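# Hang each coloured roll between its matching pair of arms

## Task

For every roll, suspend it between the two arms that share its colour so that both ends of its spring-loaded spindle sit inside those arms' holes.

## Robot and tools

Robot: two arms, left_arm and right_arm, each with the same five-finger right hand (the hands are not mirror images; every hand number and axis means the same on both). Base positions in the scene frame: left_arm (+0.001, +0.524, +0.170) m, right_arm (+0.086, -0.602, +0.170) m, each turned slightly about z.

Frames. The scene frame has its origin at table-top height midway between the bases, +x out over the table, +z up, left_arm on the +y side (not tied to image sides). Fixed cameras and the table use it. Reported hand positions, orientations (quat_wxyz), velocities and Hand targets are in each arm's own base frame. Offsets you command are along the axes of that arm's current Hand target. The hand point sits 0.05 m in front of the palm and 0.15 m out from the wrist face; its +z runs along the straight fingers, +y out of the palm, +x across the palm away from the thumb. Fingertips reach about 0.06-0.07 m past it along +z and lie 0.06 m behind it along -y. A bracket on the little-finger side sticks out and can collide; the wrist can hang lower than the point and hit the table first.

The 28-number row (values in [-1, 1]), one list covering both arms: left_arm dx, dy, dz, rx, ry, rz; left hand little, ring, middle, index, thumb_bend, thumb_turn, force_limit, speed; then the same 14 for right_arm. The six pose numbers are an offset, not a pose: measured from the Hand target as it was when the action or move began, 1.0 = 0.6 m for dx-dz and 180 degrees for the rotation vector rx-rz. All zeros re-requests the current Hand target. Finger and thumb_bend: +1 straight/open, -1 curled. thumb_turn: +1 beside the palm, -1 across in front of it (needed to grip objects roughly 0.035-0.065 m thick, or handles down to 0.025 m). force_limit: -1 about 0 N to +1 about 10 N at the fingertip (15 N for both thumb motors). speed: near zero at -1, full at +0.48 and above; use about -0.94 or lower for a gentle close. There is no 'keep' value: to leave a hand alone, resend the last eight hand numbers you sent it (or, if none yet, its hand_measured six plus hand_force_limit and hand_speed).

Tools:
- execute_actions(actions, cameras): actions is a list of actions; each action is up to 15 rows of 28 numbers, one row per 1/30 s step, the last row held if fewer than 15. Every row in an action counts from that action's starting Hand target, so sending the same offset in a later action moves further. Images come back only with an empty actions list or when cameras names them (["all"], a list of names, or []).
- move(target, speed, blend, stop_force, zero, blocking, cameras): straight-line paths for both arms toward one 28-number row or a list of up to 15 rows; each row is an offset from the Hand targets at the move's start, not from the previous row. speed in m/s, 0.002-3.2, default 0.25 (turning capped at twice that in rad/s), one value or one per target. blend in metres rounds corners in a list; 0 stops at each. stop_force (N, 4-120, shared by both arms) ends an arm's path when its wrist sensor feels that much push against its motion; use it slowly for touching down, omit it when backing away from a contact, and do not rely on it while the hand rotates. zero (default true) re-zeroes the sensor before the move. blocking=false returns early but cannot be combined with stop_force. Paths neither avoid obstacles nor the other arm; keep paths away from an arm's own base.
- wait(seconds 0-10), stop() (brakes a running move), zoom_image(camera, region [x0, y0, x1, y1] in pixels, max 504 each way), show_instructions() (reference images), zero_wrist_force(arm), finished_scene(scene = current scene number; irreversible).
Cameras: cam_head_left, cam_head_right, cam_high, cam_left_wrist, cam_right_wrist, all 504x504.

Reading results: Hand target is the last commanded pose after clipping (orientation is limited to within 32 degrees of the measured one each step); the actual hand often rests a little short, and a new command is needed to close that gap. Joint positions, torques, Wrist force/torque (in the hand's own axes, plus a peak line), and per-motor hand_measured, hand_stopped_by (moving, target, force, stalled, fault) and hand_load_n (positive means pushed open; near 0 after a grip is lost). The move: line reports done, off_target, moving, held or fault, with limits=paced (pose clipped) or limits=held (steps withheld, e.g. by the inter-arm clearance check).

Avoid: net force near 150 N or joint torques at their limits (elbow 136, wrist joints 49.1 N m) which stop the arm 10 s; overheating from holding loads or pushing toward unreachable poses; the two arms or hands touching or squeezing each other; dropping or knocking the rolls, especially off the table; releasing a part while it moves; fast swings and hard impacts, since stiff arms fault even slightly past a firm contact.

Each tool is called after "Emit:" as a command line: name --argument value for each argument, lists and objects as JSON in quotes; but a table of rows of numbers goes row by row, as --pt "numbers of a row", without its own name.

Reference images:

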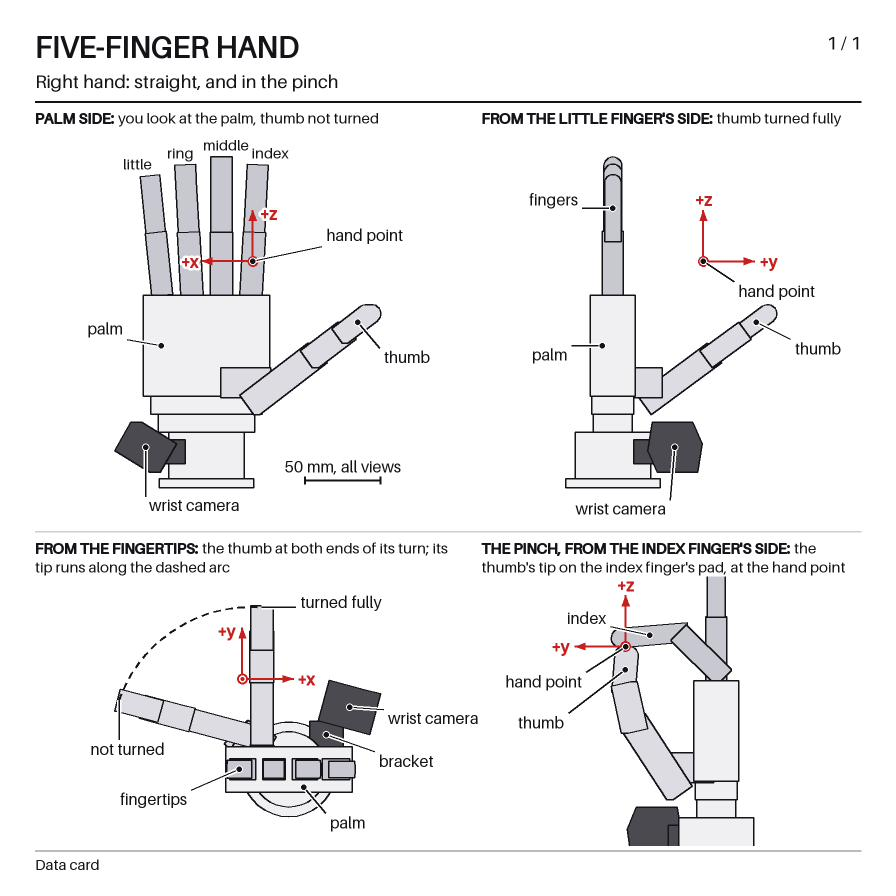

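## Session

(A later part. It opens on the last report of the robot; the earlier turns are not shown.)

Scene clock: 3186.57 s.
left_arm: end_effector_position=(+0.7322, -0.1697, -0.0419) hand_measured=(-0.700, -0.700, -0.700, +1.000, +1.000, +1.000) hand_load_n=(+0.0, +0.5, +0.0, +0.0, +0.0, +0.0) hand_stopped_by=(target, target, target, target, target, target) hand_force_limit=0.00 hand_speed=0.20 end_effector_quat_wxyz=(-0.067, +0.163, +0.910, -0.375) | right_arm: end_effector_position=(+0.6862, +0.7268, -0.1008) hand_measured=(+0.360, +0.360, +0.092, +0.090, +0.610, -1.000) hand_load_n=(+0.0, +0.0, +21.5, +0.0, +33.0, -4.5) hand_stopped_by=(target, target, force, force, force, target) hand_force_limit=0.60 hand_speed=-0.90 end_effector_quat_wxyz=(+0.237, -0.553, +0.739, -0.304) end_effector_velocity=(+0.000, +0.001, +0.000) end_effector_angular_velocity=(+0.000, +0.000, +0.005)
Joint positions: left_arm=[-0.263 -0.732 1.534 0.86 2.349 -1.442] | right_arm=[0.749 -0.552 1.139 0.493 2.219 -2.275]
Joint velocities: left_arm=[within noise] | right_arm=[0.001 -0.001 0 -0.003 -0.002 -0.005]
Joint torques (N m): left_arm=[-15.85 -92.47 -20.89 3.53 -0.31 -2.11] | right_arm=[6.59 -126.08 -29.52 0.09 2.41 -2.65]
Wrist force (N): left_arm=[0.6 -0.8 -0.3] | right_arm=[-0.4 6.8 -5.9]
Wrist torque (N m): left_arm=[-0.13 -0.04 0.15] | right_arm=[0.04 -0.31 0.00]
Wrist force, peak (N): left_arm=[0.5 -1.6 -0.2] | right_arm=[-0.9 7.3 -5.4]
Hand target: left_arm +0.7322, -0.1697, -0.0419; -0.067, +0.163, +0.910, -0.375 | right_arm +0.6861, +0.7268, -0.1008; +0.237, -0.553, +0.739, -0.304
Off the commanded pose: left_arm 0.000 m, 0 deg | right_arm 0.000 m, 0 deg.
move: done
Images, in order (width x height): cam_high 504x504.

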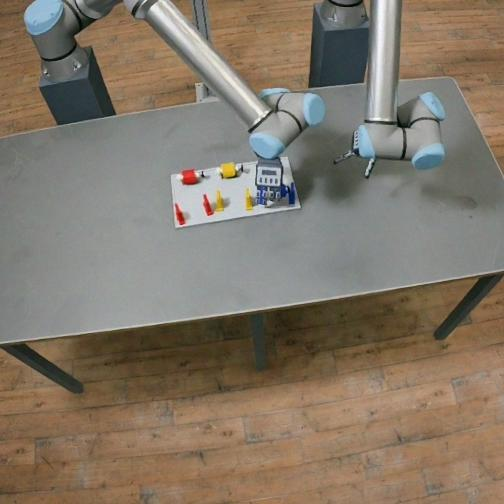

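Emit:
move --target '[0,0,0,0,0,0,-0.7,-0.7,-0.7,1,1,1,0,0.2, -0.0005,-0.0029,0.0030,0,0,0,0.36,0.36,-0.3,-0.3,0,-1,0.6,-0.9]' --speed 0.02 --cameras '["cam_high"]'

Emit:
zoom_image --camera "cam_high" --region '[285, 181, 297, 193]'

Scene clock: 3198.43 s.
left_arm: end_effector_position=(+0.7322, -0.1697, -0.0419) hand_measured=(-0.700, -0.700, -0.700, +1.000, +1.000, +1.000) hand_load_n=(+0.0, +0.0, +0.0, +0.0, +0.0, -0.5) hand_stopped_by=(target, target, target, target, target, target) hand_force_limit=0.00 hand_speed=0.20 end_effector_quat_wxyz=(-0.067, +0.163, +0.910, -0.375) | right_arm: end_effector_position=(+0.6887, +0.7263, -0.1008) hand_measured=(+0.360, +0.360, +0.092, +0.090, +0.610, -1.000) hand_load_n=(+0.0, +0.0, +24.0, +0.0, +29.5, -1.0) hand_stopped_by=(target, target, force, force, force, target) hand_force_limit=0.60 hand_speed=-0.90 end_effector_quat_wxyz=(+0.237, -0.553, +0.739, -0.304)
Joint positions: left_arm=[-0.263 -0.732 1.534 0.86 2.349 -1.442] | right_arm=[0.746 -0.551 1.136 0.493 2.218 -2.278]
Joint torques (N m): left_arm=[-15.99 -92.5 -22.27 3.98 -0.15 -2.08] | right_arm=[-13.84 -104.65 -41.46 4.04 -0.12 -2.19]
Wrist force (N): left_arm=[0.1 -1.0 -0.4] | right_arm=[2.0 2.5 -3.2]
Wrist torque (N m): left_arm=[-0.15 0.04 0.11] | right_arm=[0.14 -0.26 0.27]
Wrist force, peak (N): left_arm=[-0.1 -1.6 -0.3] | right_arm=[-0.9 7.0 -6.1]
Hand target: left_arm +0.7322, -0.1697, -0.0419; -0.067, +0.163, +0.910, -0.375 | right_arm +0.6886, +0.7264, -0.1009; +0.237, -0.553, +0.739, -0.304
Off the commanded pose: left_arm 0.000 m, 0 deg | right_arm 0.000 m, 0 deg.
move: done
Images, in order (width x height): cam_high 504x504.

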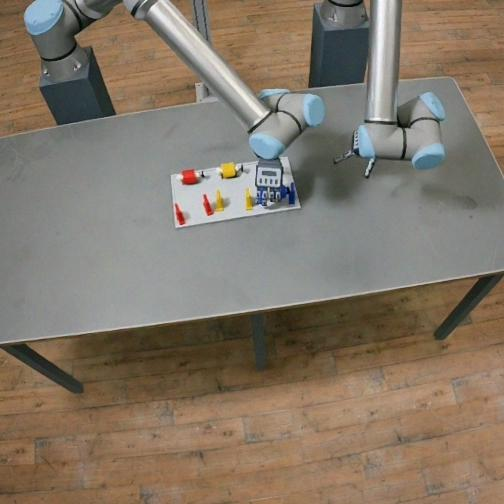

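Scaled by 42.000 from the camera's 504x504 image, which has a finer 720x720 frame.

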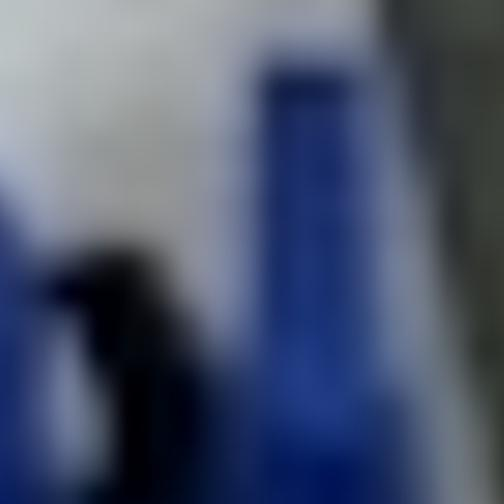

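Emit:
zoom_image --camera "cam_high" --region '[282, 181, 300, 199]'

Scaled by 28.000 from the camera's 504x504 image, which has a finer 720x720 frame.

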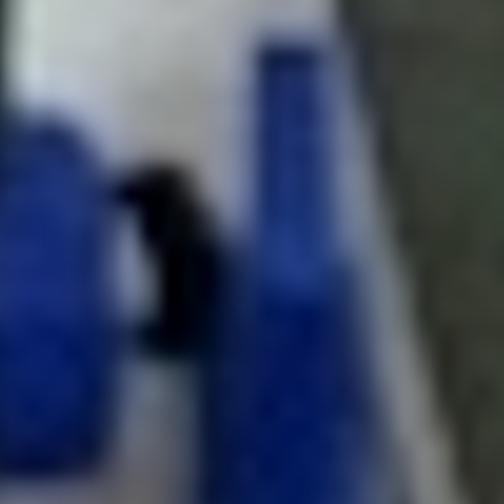

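Emit:
move --target '[0,0,0,0,0,0,-0.7,-0.7,-0.7,1,1,1,0,0.2, -0.0002,-0.0012,0.0012,0,0,0,0.36,0.36,-0.3,-0.3,0,-1,0.6,-0.9]' --speed 0.02

Emit:
move --target '[0,0,0,0,0,0,-0.7,-0.7,-0.7,1,1,1,0,0.2, -0.00005,-0.0024,-0.0024,0,0,0,0.36,0.36,-0.3,-0.3,0,-1,0.6,-0.9]' --speed 0.01 --cameras '["cam_high"]'

Emit:
zoom_image --camera "cam_high" --region '[282, 181, 300, 199]'

Scene clock: 3223.93 s.
left_arm: end_effector_position=(+0.7322, -0.1697, -0.0419) hand_measured=(-0.700, -0.700, -0.700, +1.000, +1.000, +1.000) hand_load_n=(+0.0, +0.0, +0.0, +0.0, +0.0, +0.0) hand_stopped_by=(target, target, target, target, target, target) hand_force_limit=0.00 hand_speed=0.20 end_effector_quat_wxyz=(-0.067, +0.163, +0.910, -0.375) | right_arm: end_effector_position=(+0.6896, +0.7262, -0.1008) hand_measured=(+0.360, +0.360, +0.092, +0.090, +0.610, -1.000) hand_load_n=(+0.0, +0.0, +22.0, +0.0, +30.0, +0.5) hand_stopped_by=(target, target, force, force, force, target) hand_force_limit=0.60 hand_speed=-0.90 end_effector_quat_wxyz=(+0.237, -0.553, +0.739, -0.304)
Joint positions: left_arm=[-0.263 -0.732 1.534 0.86 2.349 -1.442] | right_arm=[0.746 -0.55 1.135 0.493 2.218 -2.278]
Joint torques (N m): left_arm=[-14.51 -89.58 -21.58 4.35 -0.42 -2.19] | right_arm=[-27.29 -104.18 -45.14 4.21 0.18 -2.68]
Wrist force (N): left_arm=[0.2 -1.0 0.2] | right_arm=[0.9 3.2 -5.3]
Wrist torque (N m): left_arm=[-0.18 0.01 0.12] | right_arm=[0.08 -0.22 0.31]
Wrist force, peak (N): left_arm=[0.4 -1.6 0.0] | right_arm=[0.5 3.3 -5.5]
Hand target: left_arm +0.7322, -0.1697, -0.0419; -0.067, +0.163, +0.910, -0.375 | right_arm +0.6896, +0.7262, -0.1009; +0.237, -0.553, +0.739, -0.304
Off the commanded pose: left_arm 0.000 m, 0 deg | right_arm 0.000 m, 0 deg.
move: done

Scene clock: 3224.63 s.
left_arm: end_effector_position=(+0.7322, -0.1697, -0.0419) hand_measured=(-0.700, -0.700, -0.700, +1.000, +1.000, +1.000) hand_load_n=(+0.0, +0.0, +0.0, +0.0, +0.0, -0.5) hand_stopped_by=(target, target, target, target, target, target) hand_force_limit=0.00 hand_speed=0.20 end_effector_quat_wxyz=(-0.067, +0.163, +0.910, -0.375) | right_arm: end_effector_position=(+0.6896, +0.7262, -0.0988) hand_measured=(+0.360, +0.360, +0.092, +0.090, +0.610, -1.000) hand_load_n=(+0.0, +0.0, +25.0, +0.0, +25.5, -1.5) hand_stopped_by=(target, target, force, force, force, target) hand_force_limit=0.60 hand_speed=-0.90 end_effector_quat_wxyz=(+0.237, -0.553, +0.739, -0.304)
Joint positions: left_arm=[-0.263 -0.732 1.534 0.86 2.349 -1.442] | right_arm=[0.746 -0.553 1.135 0.496 2.218 -2.278]
Joint torques (N m): left_arm=[-15.21 -90.73 -20.83 4.35 -0.28 -2.36] | right_arm=[-19.46 -123.32 -45.17 4.33 2.3 -1.34]
Wrist force (N): left_arm=[-0.2 -1.1 -0.1] | right_arm=[1.3 2.4 1.2]
Wrist torque (N m): left_arm=[-0.19 0.08 0.09] | right_arm=[0.25 -0.31 0.25]
Wrist force, peak (N): left_arm=[0.6 -1.5 -0.1] | right_arm=[0.4 3.5 -5.3]
Hand target: left_arm +0.7322, -0.1697, -0.0419; -0.067, +0.163, +0.910, -0.375 | right_arm +0.6896, +0.7262, -0.0988; +0.237, -0.553, +0.739, -0.304
Off the commanded pose: left_arm 0.000 m, 0 deg | right_arm 0.000 m, 0 deg.
move: done
Images, in order (width x height): cam_high 504x504.

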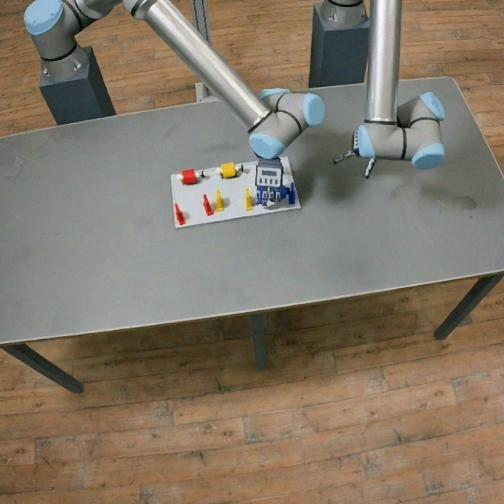

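Scaled by 28.000 from the camera's 504x504 image, which has a finer 720x720 frame.

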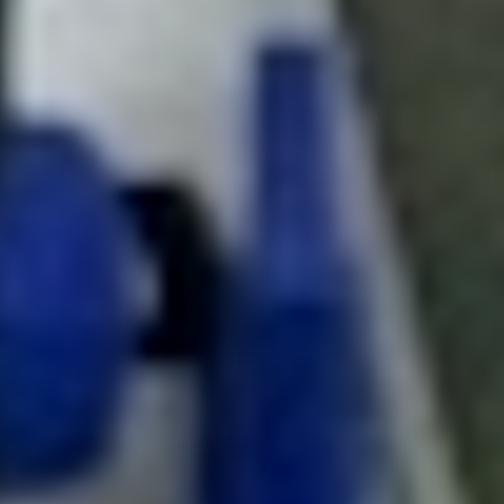

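Emit:
move --target '[0,0,0,0,0,0,-0.7,-0.7,-0.7,1,1,1,0,0.2, -0.00005,-0.0024,-0.0024,0,0,0,0.36,0.36,-0.3,-0.3,0,-1,0.6,-0.9]' --speed 0.01 --cameras '["cam_high"]'

Emit:
zoom_image --camera "cam_high" --region '[282, 181, 300, 199]'

Scene clock: 3232.00 s.
left_arm: end_effector_position=(+0.7322, -0.1697, -0.0419) hand_measured=(-0.700, -0.700, -0.700, +1.000, +1.000, +1.000) hand_load_n=(+0.0, +0.0, +0.0, +0.0, +0.0, +0.0) hand_stopped_by=(target, target, target, target, target, target) hand_force_limit=0.00 hand_speed=0.20 end_effector_quat_wxyz=(-0.067, +0.163, +0.910, -0.375) | right_arm: end_effector_position=(+0.6896, +0.7262, -0.0967) hand_measured=(+0.360, +0.360, +0.092, +0.090, +0.610, -1.000) hand_load_n=(+0.0, +0.0, +25.0, +0.0, +23.5, +0.5) hand_stopped_by=(target, target, force, force, force, target) hand_force_limit=0.60 hand_speed=-0.90 end_effector_quat_wxyz=(+0.237, -0.553, +0.739, -0.304)
Joint positions: left_arm=[-0.263 -0.732 1.534 0.86 2.349 -1.442] | right_arm=[0.746 -0.555 1.134 0.498 2.218 -2.278]
Joint torques (N m): left_arm=[-14.76 -91.01 -20.93 4.61 -0.01 -1.95] | right_arm=[17.73 -121.18 -45.33 4.44 3.46 3.62]
Wrist force (N): left_arm=[0.4 -1.0 0.0] | right_arm=[1.1 0.6 2.2]
Wrist torque (N m): left_arm=[-0.16 -0.02 0.14] | right_arm=[0.25 -0.17 0.23]
Wrist force, peak (N): left_arm=[0.5 -1.6 -0.1] | right_arm=[1.0 2.7 2.1]
Hand target: left_arm +0.7322, -0.1697, -0.0419; -0.067, +0.163, +0.910, -0.375 | right_arm +0.6896, +0.7262, -0.0968; +0.237, -0.553, +0.739, -0.304
Off the commanded pose: left_arm 0.000 m, 0 deg | right_arm 0.000 m, 0 deg.
move: done
Images, in order (width x height): cam_high 504x504.

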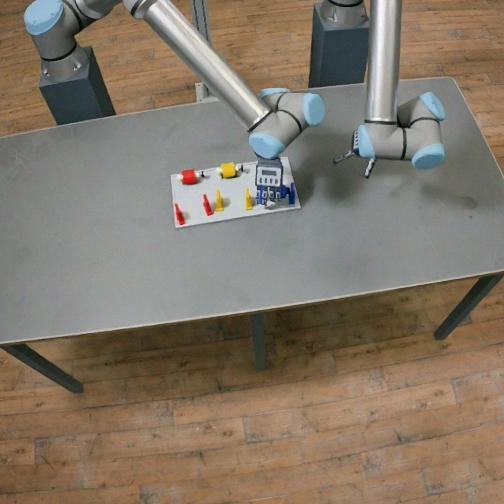

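Scaled by 28.000 from the camera's 504x504 image, which has a finer 720x720 frame.

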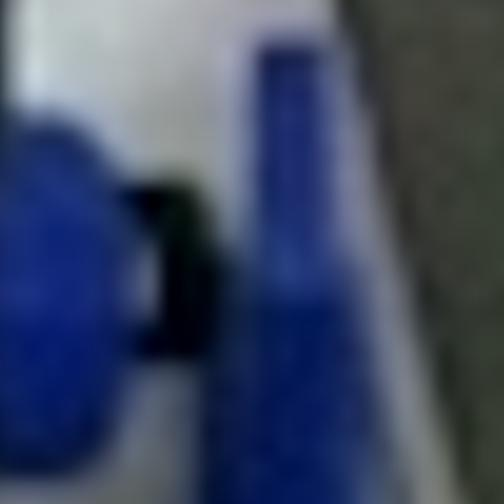

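Emit:
move --target '[0,0,0,0,0,0,-0.7,-0.7,-0.7,1,1,1,0,0.2, -0.0001,-0.0036,-0.0035,0,0,0,0.36,0.36,-0.3,-0.3,0,-1,0.6,-0.9]' --speed 0.01 --cameras '["cam_high"]'

Emit:
zoom_image --camera "cam_high" --region '[282, 181, 300, 199]'

Scene clock: 3257.60 s.
left_arm: end_effector_position=(+0.7322, -0.1697, -0.0419) hand_measured=(-0.700, -0.700, -0.700, +1.000, +1.000, +1.000) hand_load_n=(+0.0, +0.0, +0.0, +0.0, +0.0, -0.5) hand_stopped_by=(target, target, target, target, target, target) hand_force_limit=0.00 hand_speed=0.20 end_effector_quat_wxyz=(-0.067, +0.163, +0.910, -0.375) | right_arm: end_effector_position=(+0.6896, +0.7262, -0.0937) hand_measured=(+0.360, +0.360, +0.092, +0.090, +0.610, -1.000) hand_load_n=(+0.0, +0.0, +22.5, +0.0, +20.5, +2.5) hand_stopped_by=(target, target, force, force, force, target) hand_force_limit=0.60 hand_speed=-0.90 end_effector_quat_wxyz=(+0.237, -0.553, +0.739, -0.304)
Joint positions: left_arm=[-0.263 -0.732 1.534 0.86 2.349 -1.442] | right_arm=[0.746 -0.558 1.134 0.501 2.218 -2.278]
Joint torques (N m): left_arm=[-15.83 -91.55 -20.88 4.74 -0.2 -2.11] | right_arm=[14.51 -117.66 -45.14 4.18 3.36 2.43]
Wrist force (N): left_arm=[0.2 -1.1 -0.1] | right_arm=[0.9 0.4 2.0]
Wrist torque (N m): left_arm=[-0.18 0.01 0.12] | right_arm=[0.33 -0.13 0.27]
Wrist force, peak (N): left_arm=[0.5 -1.5 -0.1] | right_arm=[1.8 1.2 2.5]
Hand target: left_arm +0.7322, -0.1697, -0.0419; -0.067, +0.163, +0.910, -0.375 | right_arm +0.6896, +0.7262, -0.0938; +0.237, -0.553, +0.739, -0.304
Off the commanded pose: left_arm 0.000 m, 0 deg | right_arm 0.000 m, 0 deg.
move: done
Images, in order (width x height): cam_high 504x504.

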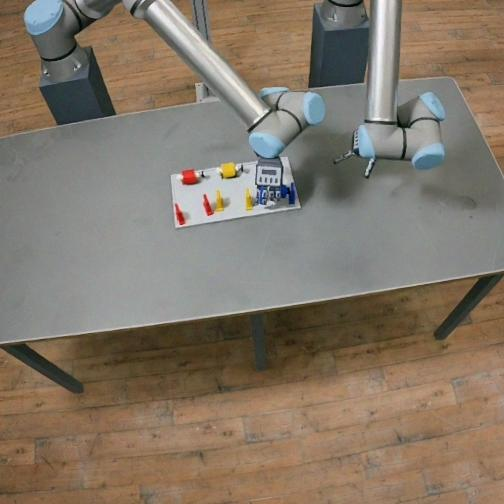

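Scaled by 28.000 from the camera's 504x504 image, which has a finer 720x720 frame.

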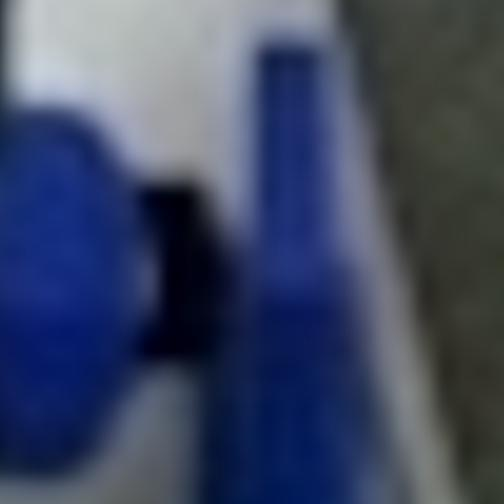

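Emit:
wait --seconds 0 --cameras '["cam_right_wrist","cam_high","cam_head_right"]'

Emit:
zoom_image --camera "cam_high" --region '[250, 165, 310, 225]'

Emit:
zoom_image --camera "cam_head_right" --region '[200, 310, 290, 380]'

Scene clock: 3265.97 s.
left_arm: end_effector_position=(+0.7322, -0.1697, -0.0419) hand_measured=(-0.700, -0.700, -0.700, +1.000, +1.000, +1.000) hand_load_n=(+0.0, +0.0, +0.0, +0.0, +0.0, +0.0) hand_stopped_by=(target, target, target, target, target, target) hand_force_limit=0.00 hand_speed=0.20 end_effector_quat_wxyz=(-0.067, +0.163, +0.910, -0.375) | right_arm: end_effector_position=(+0.6896, +0.7262, -0.0938) hand_measured=(+0.360, +0.360, +0.092, +0.090, +0.610, -1.000) hand_load_n=(+0.0, +0.0, +22.5, +0.0, +20.5, +2.0) hand_stopped_by=(target, target, force, force, force, target) hand_force_limit=0.60 hand_speed=-0.90 end_effector_quat_wxyz=(+0.237, -0.553, +0.739, -0.304)
Joint positions: left_arm=[-0.263 -0.732 1.534 0.86 2.349 -1.442] | right_arm=[0.746 -0.557 1.134 0.501 2.218 -2.278]
Joint torques (N m): left_arm=[-15.22 -89.51 -20.23 5.28 -0.12 -2.39] | right_arm=[-5.22 -107.31 -45.78 1.99 1.23 -2.51]
Wrist force (N): left_arm=[0.3 -0.7 0.0] | right_arm=[1.3 -0.1 2.1]
Wrist torque (N m): left_arm=[-0.14 0.01 0.13] | right_arm=[0.26 -0.19 0.29]
Wrist force, peak (N): left_arm=[0.5 -1.5 0.0] | right_arm=[1.6 -0.2 2.5]
Hand target: left_arm +0.7322, -0.1697, -0.0419; -0.067, +0.163, +0.910, -0.375 | right_arm +0.6896, +0.7262, -0.0938; +0.237, -0.553, +0.739, -0.304
Off the commanded pose: left_arm 0.000 m, 0 deg | right_arm 0.000 m, 0 deg.
camera_calibration:
cam_right_wrist: T_world_to_cam=[[-0.714843, -0.0253948, -0.698824, 0.447993], [-0.337564, 0.887724, 0.313043, -0.397131], [0.612414, 0.459674, -0.643156, -0.705486], [0, 0, 0, 1]] pos_world=[0.618236, 0.688213, -0.0163503]
Images, in order (width x height): cam_head_right 504x504, cam_high 504x504, cam_right_wrist 504x504.

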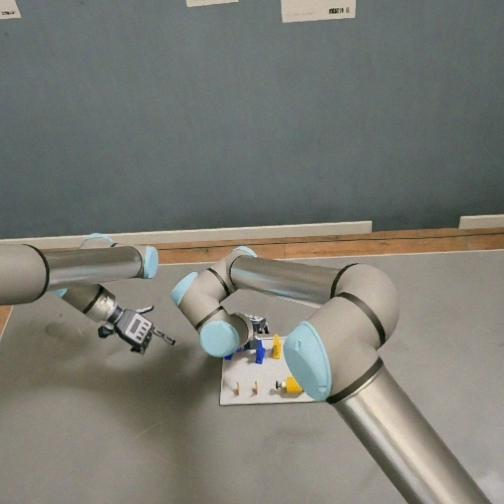

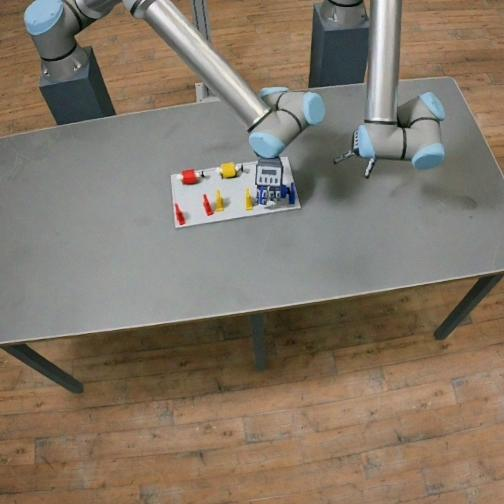

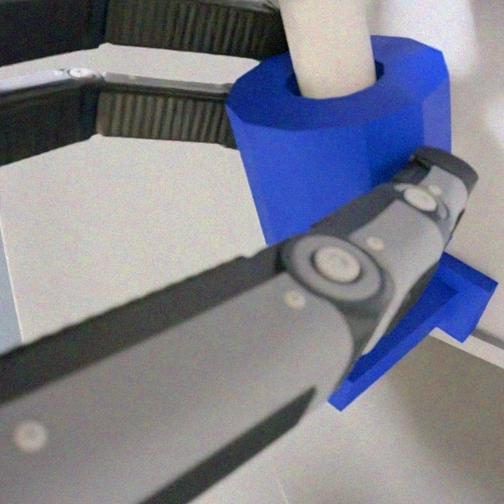

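Scaled by 8.400 from the camera's 504x504 image, which has a finer 720x720 frame.

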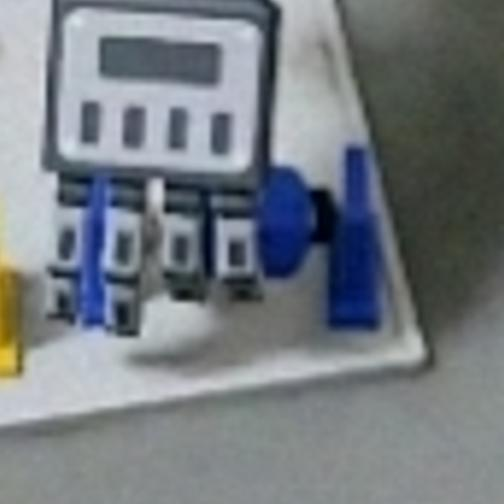

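Scaled by 5.600 from the camera's 504x504 image, which has a finer 720x720 frame.

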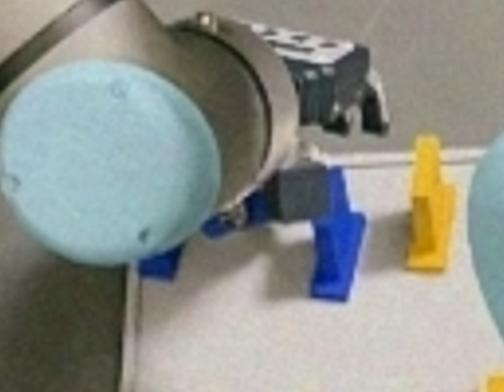

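Emit:
move --target '[0,0,0,0,0,0,-0.7,-0.7,-0.7,1,1,1,0,0.2, 0,0,0,0,0,0,0.36,0.36,0.35,0.35,0.95,-1,0.6,-0.7]' --speed 0.02 --cameras '["cam_high","cam_right_wrist"]'

Emit:
zoom_image --camera "cam_high" --region '[274, 175, 304, 205]'

Scene clock: 3332.40 s.
left_arm: end_effector_position=(+0.7322, -0.1697, -0.0419) hand_measured=(-0.700, -0.700, -0.700, +1.000, +1.000, +1.000) hand_load_n=(+0.0, +0.0, +0.0, +0.0, +0.0, -0.5) hand_stopped_by=(target, target, target, target, target, target) hand_force_limit=0.00 hand_speed=0.20 end_effector_quat_wxyz=(-0.067, +0.163, +0.910, -0.375) | right_arm: end_effector_position=(+0.6896, +0.7262, -0.0938) hand_measured=(+0.360, +0.360, +0.350, +0.350, +0.950, -1.000) hand_load_n=(+0.0, +0.0, +0.0, +0.0, +0.0, +0.0) hand_stopped_by=(target, target, target, target, target, target) hand_force_limit=0.60 hand_speed=-0.70 end_effector_quat_wxyz=(+0.237, -0.553, +0.739, -0.304)
Joint positions: left_arm=[-0.263 -0.732 1.534 0.86 2.349 -1.442] | right_arm=[0.746 -0.557 1.134 0.501 2.218 -2.278]
Joint torques (N m): left_arm=[-16 -91.04 -19.92 4.76 -0.12 -2.28] | right_arm=[-18.05 -107.15 -39.87 2.31 0.3 -2.85]
Wrist force (N): left_arm=[0.4 -1.0 0.3] | right_arm=[0.7 -0.5 -0.4]
Wrist torque (N m): left_arm=[-0.19 -0.03 0.14] | right_arm=[0.26 -0.12 0.32]
Wrist force, peak (N): left_arm=[0.2 -1.8 0.1] | right_arm=[1.5 0.2 2.5]
Hand target: left_arm +0.7322, -0.1697, -0.0419; -0.067, +0.163, +0.910, -0.375 | right_arm +0.6896, +0.7262, -0.0938; +0.237, -0.553, +0.739, -0.304
Off the commanded pose: left_arm 0.000 m, 0 deg | right_arm 0.000 m, 0 deg.
move: done
camera_calibration:
cam_right_wrist: T_world_to_cam=[[-0.714843, -0.0253948, -0.698824, 0.447993], [-0.337564, 0.887724, 0.313043, -0.397131], [0.612414, 0.459674, -0.643156, -0.705486], [0, 0, 0, 1]] pos_world=[0.618236, 0.688213, -0.0163503]
Images, in order (width x height): cam_high 504x504, cam_right_wrist 504x504.

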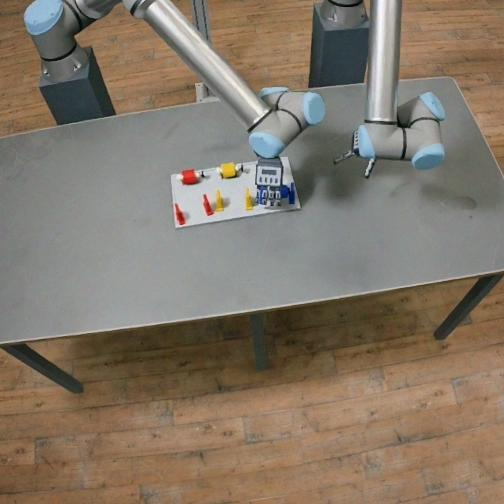

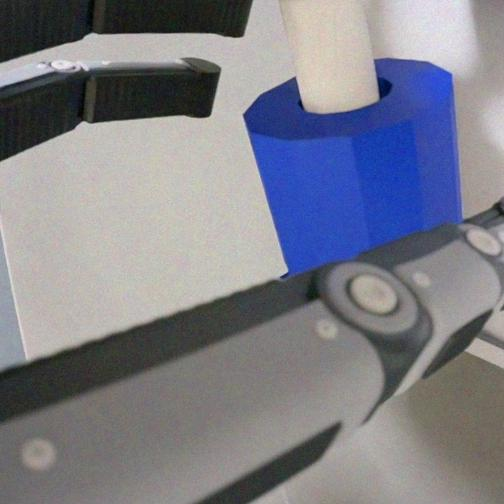

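Scaled by 16.800 from the camera's 504x504 image, which has a finer 720x720 frame.

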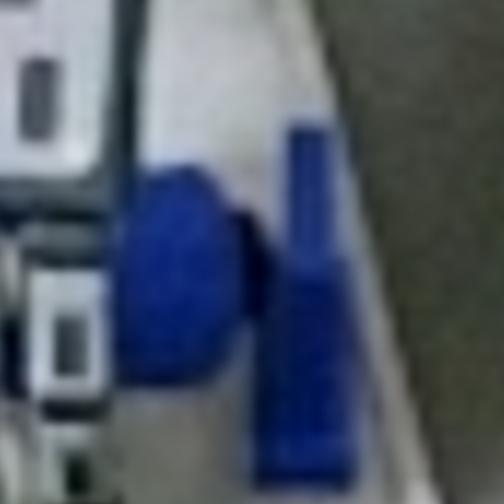

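Emit:
move --pt "0 0 0 0 0 0 -0.7 -0.7 -0.7 1 1 1 0 0.2 -0.0019 -0.0949 -0.0938 0 0 0 0.36 0.36 0.35 0.35 0.95 -1 0.6 -0.7" --pt "0 0 0 0 0 0 -0.7 -0.7 -0.7 1 1 1 0 0.2 0.0075 -0.0129 -0.1294 0 0 0 0.36 0.36 0.35 0.35 0.95 -1 0.6 -0.7" --speed 0.06 --cameras '["cam_high","cam_right_wrist"]'

Emit:
zoom_image --camera "cam_high" --region '[264, 175, 304, 215]'

Emit:
zoom_image --camera "cam_right_wrist" --region '[220, 80, 420, 280]'

Scene clock: 3358.57 s.
left_arm: end_effector_position=(+0.7322, -0.1697, -0.0419) hand_measured=(-0.700, -0.700, -0.700, +1.000, +1.000, +1.000) hand_load_n=(+0.0, +0.0, +0.0, +0.0, +0.0, +0.0) hand_stopped_by=(target, target, target, target, target, target) hand_force_limit=0.00 hand_speed=0.20 end_effector_quat_wxyz=(-0.067, +0.163, +0.910, -0.375) | right_arm: end_effector_position=(+0.6400, +0.7349, -0.0338) hand_measured=(+0.360, +0.360, +0.350, +0.350, +0.950, -1.000) hand_load_n=(+0.0, +0.0, +0.0, +0.0, +0.0, +0.0) hand_stopped_by=(target, target, target, target, target, target) hand_force_limit=0.60 hand_speed=-0.70 end_effector_quat_wxyz=(+0.237, -0.553, +0.739, -0.304)
Joint positions: left_arm=[-0.263 -0.732 1.534 0.86 2.349 -1.442] | right_arm=[0.792 -0.641 1.188 0.562 2.239 -2.227]
Joint torques (N m): left_arm=[-15.58 -91.26 -20.59 4.91 -0.1 -2.26] | right_arm=[-23.03 -112.72 -45.64 4.73 0.95 -3.67]
Wrist force (N): left_arm=[-0.1 -0.8 -0.2] | right_arm=[1.1 -0.7 -0.4]
Wrist torque (N m): left_arm=[-0.14 0.05 0.11] | right_arm=[0.21 -0.18 0.05]
Wrist force, peak (N): left_arm=[0.4 -1.7 -0.1] | right_arm=[0.5 -1.1 -1.4]
Hand target: left_arm +0.7322, -0.1697, -0.0419; -0.067, +0.163, +0.910, -0.375 | right_arm +0.6403, +0.7348, -0.0338; +0.237, -0.553, +0.739, -0.304
Off the commanded pose: left_arm 0.000 m, 0 deg | right_arm 0.000 m, 0 deg.
move: done
camera_calibration:
cam_right_wrist: T_world_to_cam=[[-0.714756, -0.0253299, -0.698915, 0.454527], [-0.337563, 0.887726, 0.313041, -0.44035], [0.612515, 0.459676, -0.643058, -0.640647], [0, 0, 0, 1]] pos_world=[0.568636, 0.696913, 0.0435499]
Images, in order (width x height): cam_high 504x504, cam_right_wrist 504x504.

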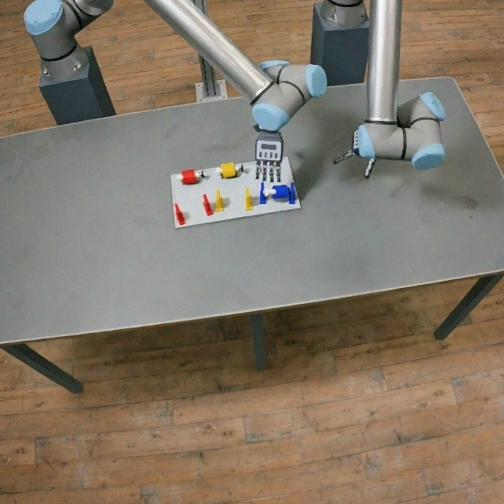

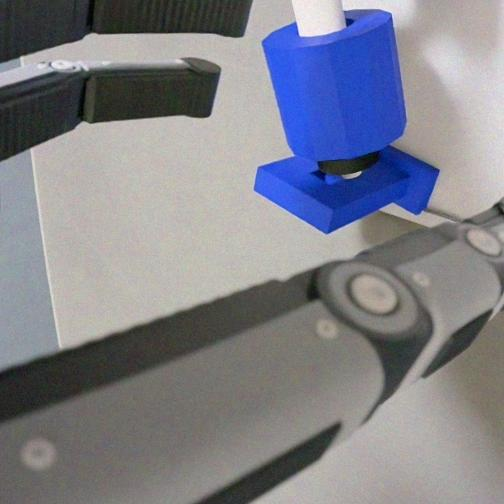

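Scaled by 12.600 from the camera's 504x504 image, which has a finer 720x720 frame.

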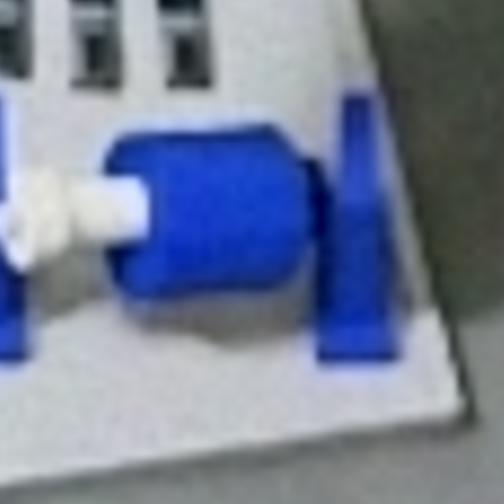

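Scaled by 2.520 from the camera's 504x504 image, which has a finer 720x720 frame.

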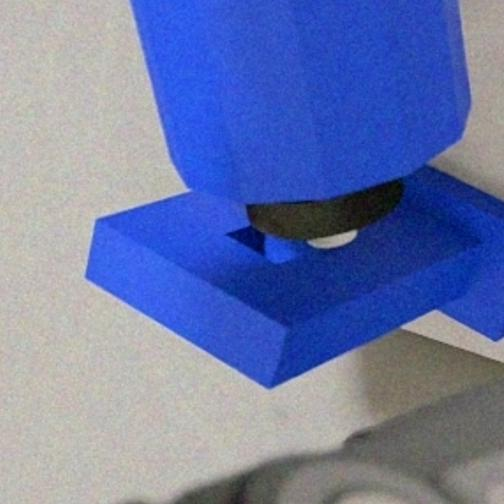

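Emit:
move --target '[0,0,0,0,0,0,-0.7,-0.7,-0.7,1,1,1,0,0.2, -0.0273,-0.0432,0.0422,-0.0005,-0.0237,-0.0235,0.36,0.36,0.35,0.35,0.95,-1,0.6,-0.7]' --speed 0.08 --cameras '["cam_high"]'

Emit:
zoom_image --camera "cam_high" --region '[264, 165, 304, 205]'

Scene clock: 3395.80 s.
left_arm: end_effector_position=(+0.7322, -0.1697, -0.0419) hand_measured=(-0.700, -0.700, -0.700, +1.000, +1.000, +1.000) hand_load_n=(+0.0, +0.0, +0.0, +0.0, +0.0, +0.0) hand_stopped_by=(target, target, target, target, target, target) hand_force_limit=0.00 hand_speed=0.20 end_effector_quat_wxyz=(-0.067, +0.163, +0.910, -0.375) | right_arm: end_effector_position=(+0.6798, +0.7404, -0.0329) hand_measured=(+0.360, +0.360, +0.350, +0.350, +0.950, -1.000) hand_load_n=(+0.0, +0.0, +0.0, +0.0, +0.0, +0.0) hand_stopped_by=(target, target, target, target, target, target) hand_force_limit=0.60 hand_speed=-0.70 end_effector_quat_wxyz=(+0.253, -0.591, +0.709, -0.291)
Joint positions: left_arm=[-0.263 -0.732 1.534 0.86 2.349 -1.442] | right_arm=[0.752 -0.637 1.158 0.495 2.168 -2.383]
Joint torques (N m): left_arm=[-16.6 -94.05 -20.8 4.94 -0.09 -1.93] | right_arm=[21.43 -116.44 -27.32 4.71 4.37 2.18]
Wrist force (N): left_arm=[0.5 -1.1 0.1] | right_arm=[0.8 -0.5 -0.5]
Wrist torque (N m): left_arm=[-0.20 -0.03 0.13] | right_arm=[0.25 -0.16 0.03]
Wrist force, peak (N): left_arm=[0.5 -1.4 -0.1] | right_arm=[1.1 -0.9 -0.8]
Hand target: left_arm +0.7322, -0.1697, -0.0419; -0.067, +0.163, +0.910, -0.375 | right_arm +0.6796, +0.7405, -0.0329; +0.253, -0.591, +0.709, -0.291
Off the commanded pose: left_arm 0.000 m, 0 deg | right_arm 0.000 m, 0 deg.
move: done
Images, in order (width x height): cam_high 504x504.

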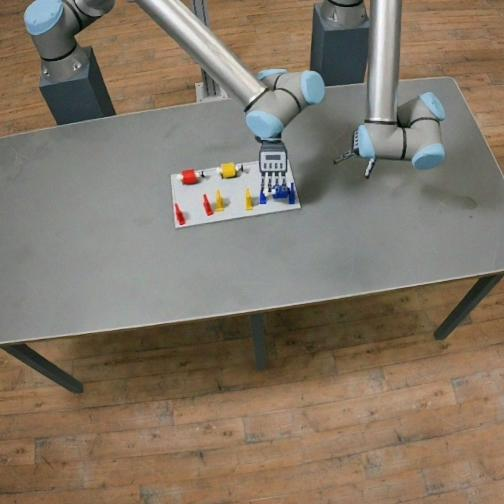

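Scaled by 12.600 from the camera's 504x504 image, which has a finer 720x720 frame.

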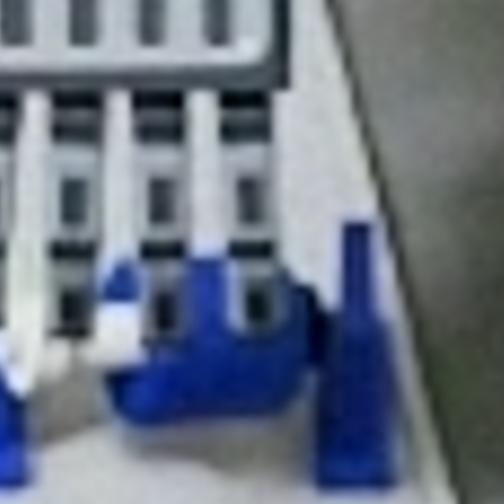

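Emit:
move --target '[0,0,0,0,0,0,-0.7,-0.7,-0.7,1,1,1,0,0.2, 0.0014,0.0664,0.0657,0,0,0,0.36,0.36,0.35,0.35,0.95,-1,0.6,-0.7]' --speed 0.06 --stop_force 6

Emit:
move --target '[0,0,0,0,0,0,-0.7,-0.7,-0.7,1,1,1,0,0.2, 0.0006,0.0285,0.0282,0,0,0,0.36,0.36,0.35,0.35,0.95,-1,0.6,-0.7]' --speed 0.02 --stop_force 4 --cameras '["cam_high","cam_right_wrist"]'

Emit:
zoom_image --camera "cam_high" --region '[264, 165, 304, 205]'

Scene clock: 3407.77 s.
left_arm: end_effector_position=(+0.7322, -0.1697, -0.0419) hand_measured=(-0.700, -0.700, -0.700, +1.000, +1.000, +1.000) hand_load_n=(+0.5, +0.0, +0.0, +0.0, +0.0, -0.5) hand_stopped_by=(target, target, target, target, target, target) hand_force_limit=0.00 hand_speed=0.20 end_effector_quat_wxyz=(-0.067, +0.163, +0.910, -0.375) | right_arm: end_effector_position=(+0.6796, +0.7405, -0.0889) hand_measured=(+0.360, +0.360, +0.350, +0.350, +0.950, -1.000) hand_load_n=(+0.0, +0.0, +0.0, +0.0, +0.0, +0.0) hand_stopped_by=(target, target, target, target, target, target) hand_force_limit=0.60 hand_speed=-0.70 end_effector_quat_wxyz=(+0.253, -0.591, +0.709, -0.291)
Joint positions: left_arm=[-0.263 -0.732 1.534 0.86 2.349 -1.442] | right_arm=[0.752 -0.585 1.168 0.434 2.168 -2.384]
Joint torques (N m): left_arm=[-15.19 -91.2 -20.44 4.77 0.1 -2.1] | right_arm=[-14.83 -123.66 -44.82 4.72 0.92 -3.51]
Wrist force (N): left_arm=[0.1 -1.0 -0.2] | right_arm=[0.2 -0.3 -0.1]
Wrist torque (N m): left_arm=[-0.17 0.02 0.11] | right_arm=[0.30 -0.08 -0.01]
Wrist force, peak (N): left_arm=[0.2 -1.7 0.2] | right_arm=[0.2 -1.5 -1.3]
Hand target: left_arm +0.7322, -0.1697, -0.0419; -0.067, +0.163, +0.910, -0.375 | right_arm +0.6797, +0.7405, -0.0889; +0.253, -0.591, +0.709, -0.291
Off the commanded pose: left_arm 0.000 m, 0 deg | right_arm 0.000 m, 0 deg.
move: done

Scene clock: 3410.03 s.
left_arm: end_effector_position=(+0.7322, -0.1697, -0.0419) hand_measured=(-0.700, -0.700, -0.700, +1.000, +1.000, +1.000) hand_load_n=(+0.0, +0.0, +0.0, +0.0, +0.0, -0.5) hand_stopped_by=(target, target, target, target, target, target) hand_force_limit=0.00 hand_speed=0.20 end_effector_quat_wxyz=(-0.067, +0.163, +0.910, -0.375) | right_arm: end_effector_position=(+0.6797, +0.7405, -0.1130) hand_measured=(+0.360, +0.360, +0.350, +0.350, +0.950, -1.000) hand_load_n=(+0.0, +0.0, +0.0, +0.0, +0.0, +0.0) hand_stopped_by=(target, target, target, target, target, target) hand_force_limit=0.60 hand_speed=-0.70 end_effector_quat_wxyz=(+0.253, -0.591, +0.709, -0.291)
Joint positions: left_arm=[-0.263 -0.732 1.534 0.86 2.349 -1.442] | right_arm=[0.752 -0.561 1.169 0.409 2.168 -2.384]
Joint torques (N m): left_arm=[-13.68 -91.45 -20.81 5.02 -0.19 -2.15] | right_arm=[-21.25 -123.07 -30.2 4.99 0.72 -3.11]
Wrist force (N): left_arm=[0.2 -0.9 -0.2] | right_arm=[0.3 -0.3 -0.3]
Wrist torque (N m): left_arm=[-0.15 0.01 0.13] | right_arm=[0.28 -0.09 0.02]
Wrist force, peak (N): left_arm=[0.6 -1.6 -0.1] | right_arm=[0.7 -0.6 -0.1]
Hand target: left_arm +0.7322, -0.1697, -0.0419; -0.067, +0.163, +0.910, -0.375 | right_arm +0.6797, +0.7405, -0.1130; +0.253, -0.591, +0.709, -0.291
Off the commanded pose: left_arm 0.000 m, 0 deg | right_arm 0.000 m, 0 deg.
move: done
camera_calibration:
cam_right_wrist: T_world_to_cam=[[-0.7083, -0.10018, -0.698767, 0.478682], [-0.428568, 0.8476, 0.312896, -0.315531], [0.560929, 0.521093, -0.643289, -0.728857], [0, 0, 0, 1]] pos_world=[0.612661, 0.695201, -0.03565]
Images, in order (width x height): cam_high 504x504, cam_right_wrist 504x504.

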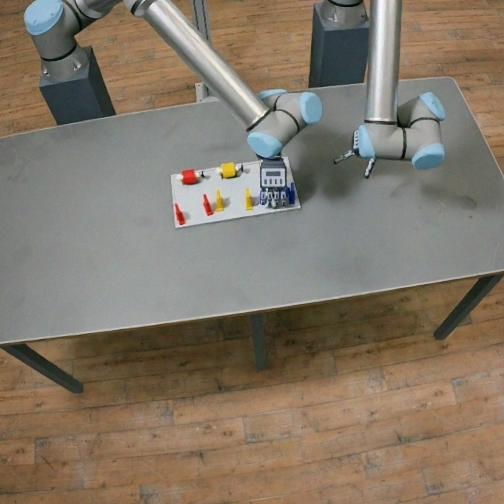

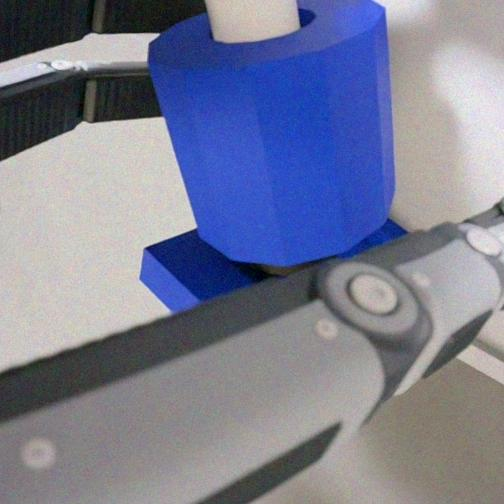

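Scaled by 12.600 from the camera's 504x504 image, which has a finer 720x720 frame.

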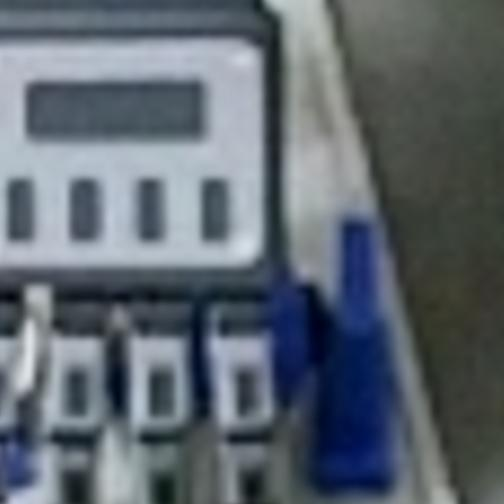

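Emit:
move --pt "0 0 0 0 0 0 -0.7 -0.7 -0.7 1 1 1 0 0.2 0 0 0 0 0 0 0.36 0.36 0.35 0.35 0.6 -1 -0.5 -0.9" --speed 0.02

Emit:
move --pt "0 0 0 0 0 0 -0.7 -0.7 -0.7 1 1 1 0 0.2 0 0 0 0 0 0 0.36 0.36 -0.2 -0.2 0.6 -1 -0.4 -0.9" --speed 0.02

Emit:
move --pt "0 0 0 0 0 0 -0.7 -0.7 -0.7 1 1 1 0 0.2 0 0 0 0 0 0 0.36 0.36 -0.3 -0.3 0 -1 0.6 -0.9" --speed 0.02 --cameras '["cam_high","cam_right_wrist"]'

Emit:
zoom_image --camera "cam_high" --region '[274, 175, 304, 205]'

Scene clock: 3420.30 s.
left_arm: end_effector_position=(+0.7322, -0.1697, -0.0419) hand_measured=(-0.700, -0.700, -0.700, +1.000, +1.000, +1.000) hand_load_n=(+0.0, +0.0, +0.0, +0.0, +0.0, -0.5) hand_stopped_by=(target, target, target, target, target, target) hand_force_limit=0.00 hand_speed=0.20 end_effector_quat_wxyz=(-0.067, +0.163, +0.910, -0.375) | right_arm: end_effector_position=(+0.6797, +0.7405, -0.1130) hand_measured=(+0.360, +0.360, +0.350, +0.350, +0.600, -1.000) hand_load_n=(+0.0, +0.0, +0.0, +0.0, +0.0, +0.0) hand_stopped_by=(target, target, target, target, target, target) hand_force_limit=-0.50 hand_speed=-0.90 end_effector_quat_wxyz=(+0.253, -0.591, +0.709, -0.291)
Joint positions: left_arm=[-0.263 -0.732 1.534 0.86 2.349 -1.442] | right_arm=[0.752 -0.561 1.168 0.409 2.168 -2.384]
Joint torques (N m): left_arm=[-13.81 -91.74 -20.73 4.76 0.05 -2.16] | right_arm=[-18.56 -123.76 -43.1 4.96 0.84 -2.66]
Wrist force (N): left_arm=[0.2 -0.9 0.1] | right_arm=[0.2 -0.1 -0.2]
Wrist torque (N m): left_arm=[-0.17 0.00 0.12] | right_arm=[0.31 -0.08 0.02]
Wrist force, peak (N): left_arm=[0.0 -1.5 -0.2] | right_arm=[0.7 -0.8 -0.3]
Hand target: left_arm +0.7322, -0.1697, -0.0419; -0.067, +0.163, +0.910, -0.375 | right_arm +0.6797, +0.7405, -0.1130; +0.253, -0.591, +0.709, -0.291
Off the commanded pose: left_arm 0.000 m, 0 deg | right_arm 0.000 m, 0 deg.
move: done

Scene clock: 3421.50 s.
left_arm: end_effector_position=(+0.7322, -0.1697, -0.0419) hand_measured=(-0.700, -0.700, -0.700, +1.000, +1.000, +1.000) hand_load_n=(+0.0, +0.0, +0.0, +0.0, +0.0, -0.5) hand_stopped_by=(target, target, target, target, target, target) hand_force_limit=0.00 hand_speed=0.20 end_effector_quat_wxyz=(-0.067, +0.163, +0.910, -0.375) | right_arm: end_effector_position=(+0.6797, +0.7405, -0.1130) hand_measured=(+0.360, +0.360, +0.128, +0.090, +0.600, -1.000) hand_load_n=(+0.5, +0.0, +0.5, +4.0, +2.0, -1.0) hand_stopped_by=(target, target, force, force, target, target) hand_force_limit=-0.40 hand_speed=-0.90 end_effector_quat_wxyz=(+0.253, -0.591, +0.709, -0.291)
Joint positions: left_arm=[-0.263 -0.732 1.534 0.86 2.349 -1.442] | right_arm=[0.752 -0.561 1.168 0.409 2.168 -2.384]
Joint torques (N m): left_arm=[-13.36 -91.26 -21.22 5.02 -0.17 -2.25] | right_arm=[-17.41 -123.3 -42.87 4.43 0.93 -2.64]
Wrist force (N): left_arm=[0.2 -1.2 0.0] | right_arm=[-0.6 -0.5 2.3]
Wrist torque (N m): left_arm=[-0.21 0.02 0.11] | right_arm=[0.23 -0.13 -0.02]
Wrist force, peak (N): left_arm=[0.3 -1.6 0.1] | right_arm=[-0.5 -0.7 2.6]
Hand target: left_arm +0.7322, -0.1697, -0.0419; -0.067, +0.163, +0.910, -0.375 | right_arm +0.6797, +0.7405, -0.1130; +0.253, -0.591, +0.709, -0.291
Off the commanded pose: left_arm 0.000 m, 0 deg | right_arm 0.000 m, 0 deg.
move: done

Scene clock: 3422.37 s.
left_arm: end_effector_position=(+0.7322, -0.1697, -0.0419) hand_measured=(-0.700, -0.700, -0.700, +1.000, +1.000, +1.000) hand_load_n=(+0.0, +0.0, +0.0, +0.0, +0.0, +0.0) hand_stopped_by=(target, target, target, target, target, target) hand_force_limit=0.00 hand_speed=0.20 end_effector_quat_wxyz=(-0.067, +0.163, +0.910, -0.375) | right_arm: end_effector_position=(+0.6797, +0.7405, -0.1130) hand_measured=(+0.360, +0.360, -0.038, +0.074, +0.588, -1.000) hand_load_n=(+0.0, +0.0, +4.0, +0.0, +4.5, +0.0) hand_stopped_by=(target, target, force, force, force, target) hand_force_limit=0.60 hand_speed=-0.90 end_effector_quat_wxyz=(+0.253, -0.591, +0.709, -0.291)
Joint positions: left_arm=[-0.263 -0.732 1.534 0.86 2.349 -1.442] | right_arm=[0.752 -0.561 1.168 0.409 2.168 -2.384]
Joint torques (N m): left_arm=[-15.34 -91.77 -21.3 4.78 -0.28 -2.07] | right_arm=[-15.56 -123 -42.52 3.29 0.74 -2.5]
Wrist force (N): left_arm=[0.4 -0.9 0.1] | right_arm=[1.3 0.2 0.3]
Wrist torque (N m): left_arm=[-0.16 -0.02 0.13] | right_arm=[0.26 -0.08 -0.01]
Wrist force, peak (N): left_arm=[0.0 -1.4 0.0] | right_arm=[4.6 0.8 1.3]
Hand target: left_arm +0.7322, -0.1697, -0.0419; -0.067, +0.163, +0.910, -0.375 | right_arm +0.6797, +0.7405, -0.1130; +0.253, -0.591, +0.709, -0.291
Off the commanded pose: left_arm 0.000 m, 0 deg | right_arm 0.000 m, 0 deg.
move: done
camera_calibration:
cam_right_wrist: T_world_to_cam=[[-0.7083, -0.10018, -0.698767, 0.478752], [-0.428568, 0.8476, 0.312896, -0.315562], [0.560929, 0.521093, -0.643289, -0.728793], [0, 0, 0, 1]] pos_world=[0.612661, 0.695201, -0.03555]
Images, in order (width x height): cam_high 504x504, cam_right_wrist 504x504.

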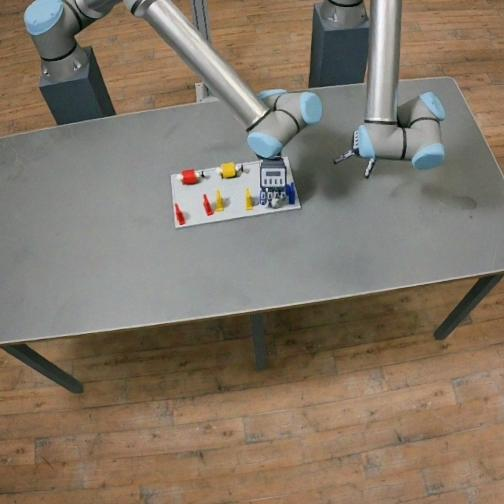

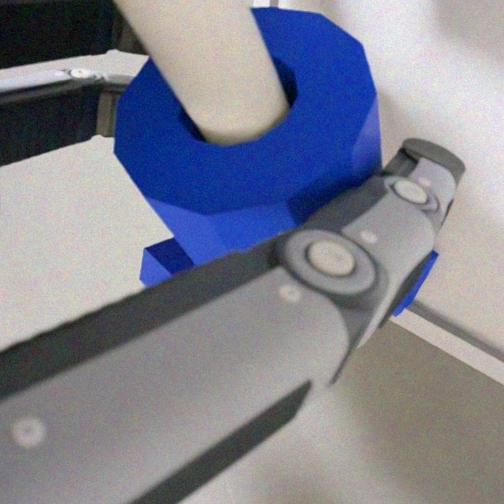

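Scaled by 16.800 from the camera's 504x504 image, which has a finer 720x720 frame.

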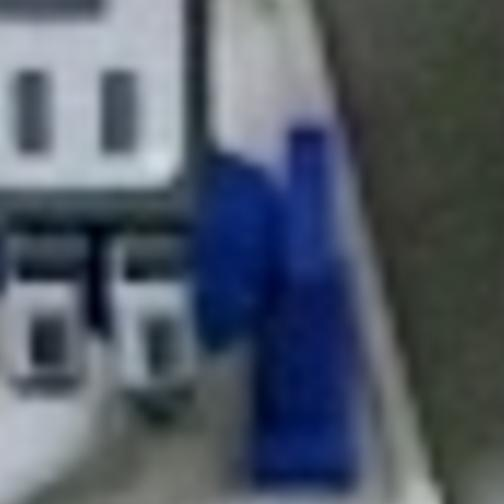

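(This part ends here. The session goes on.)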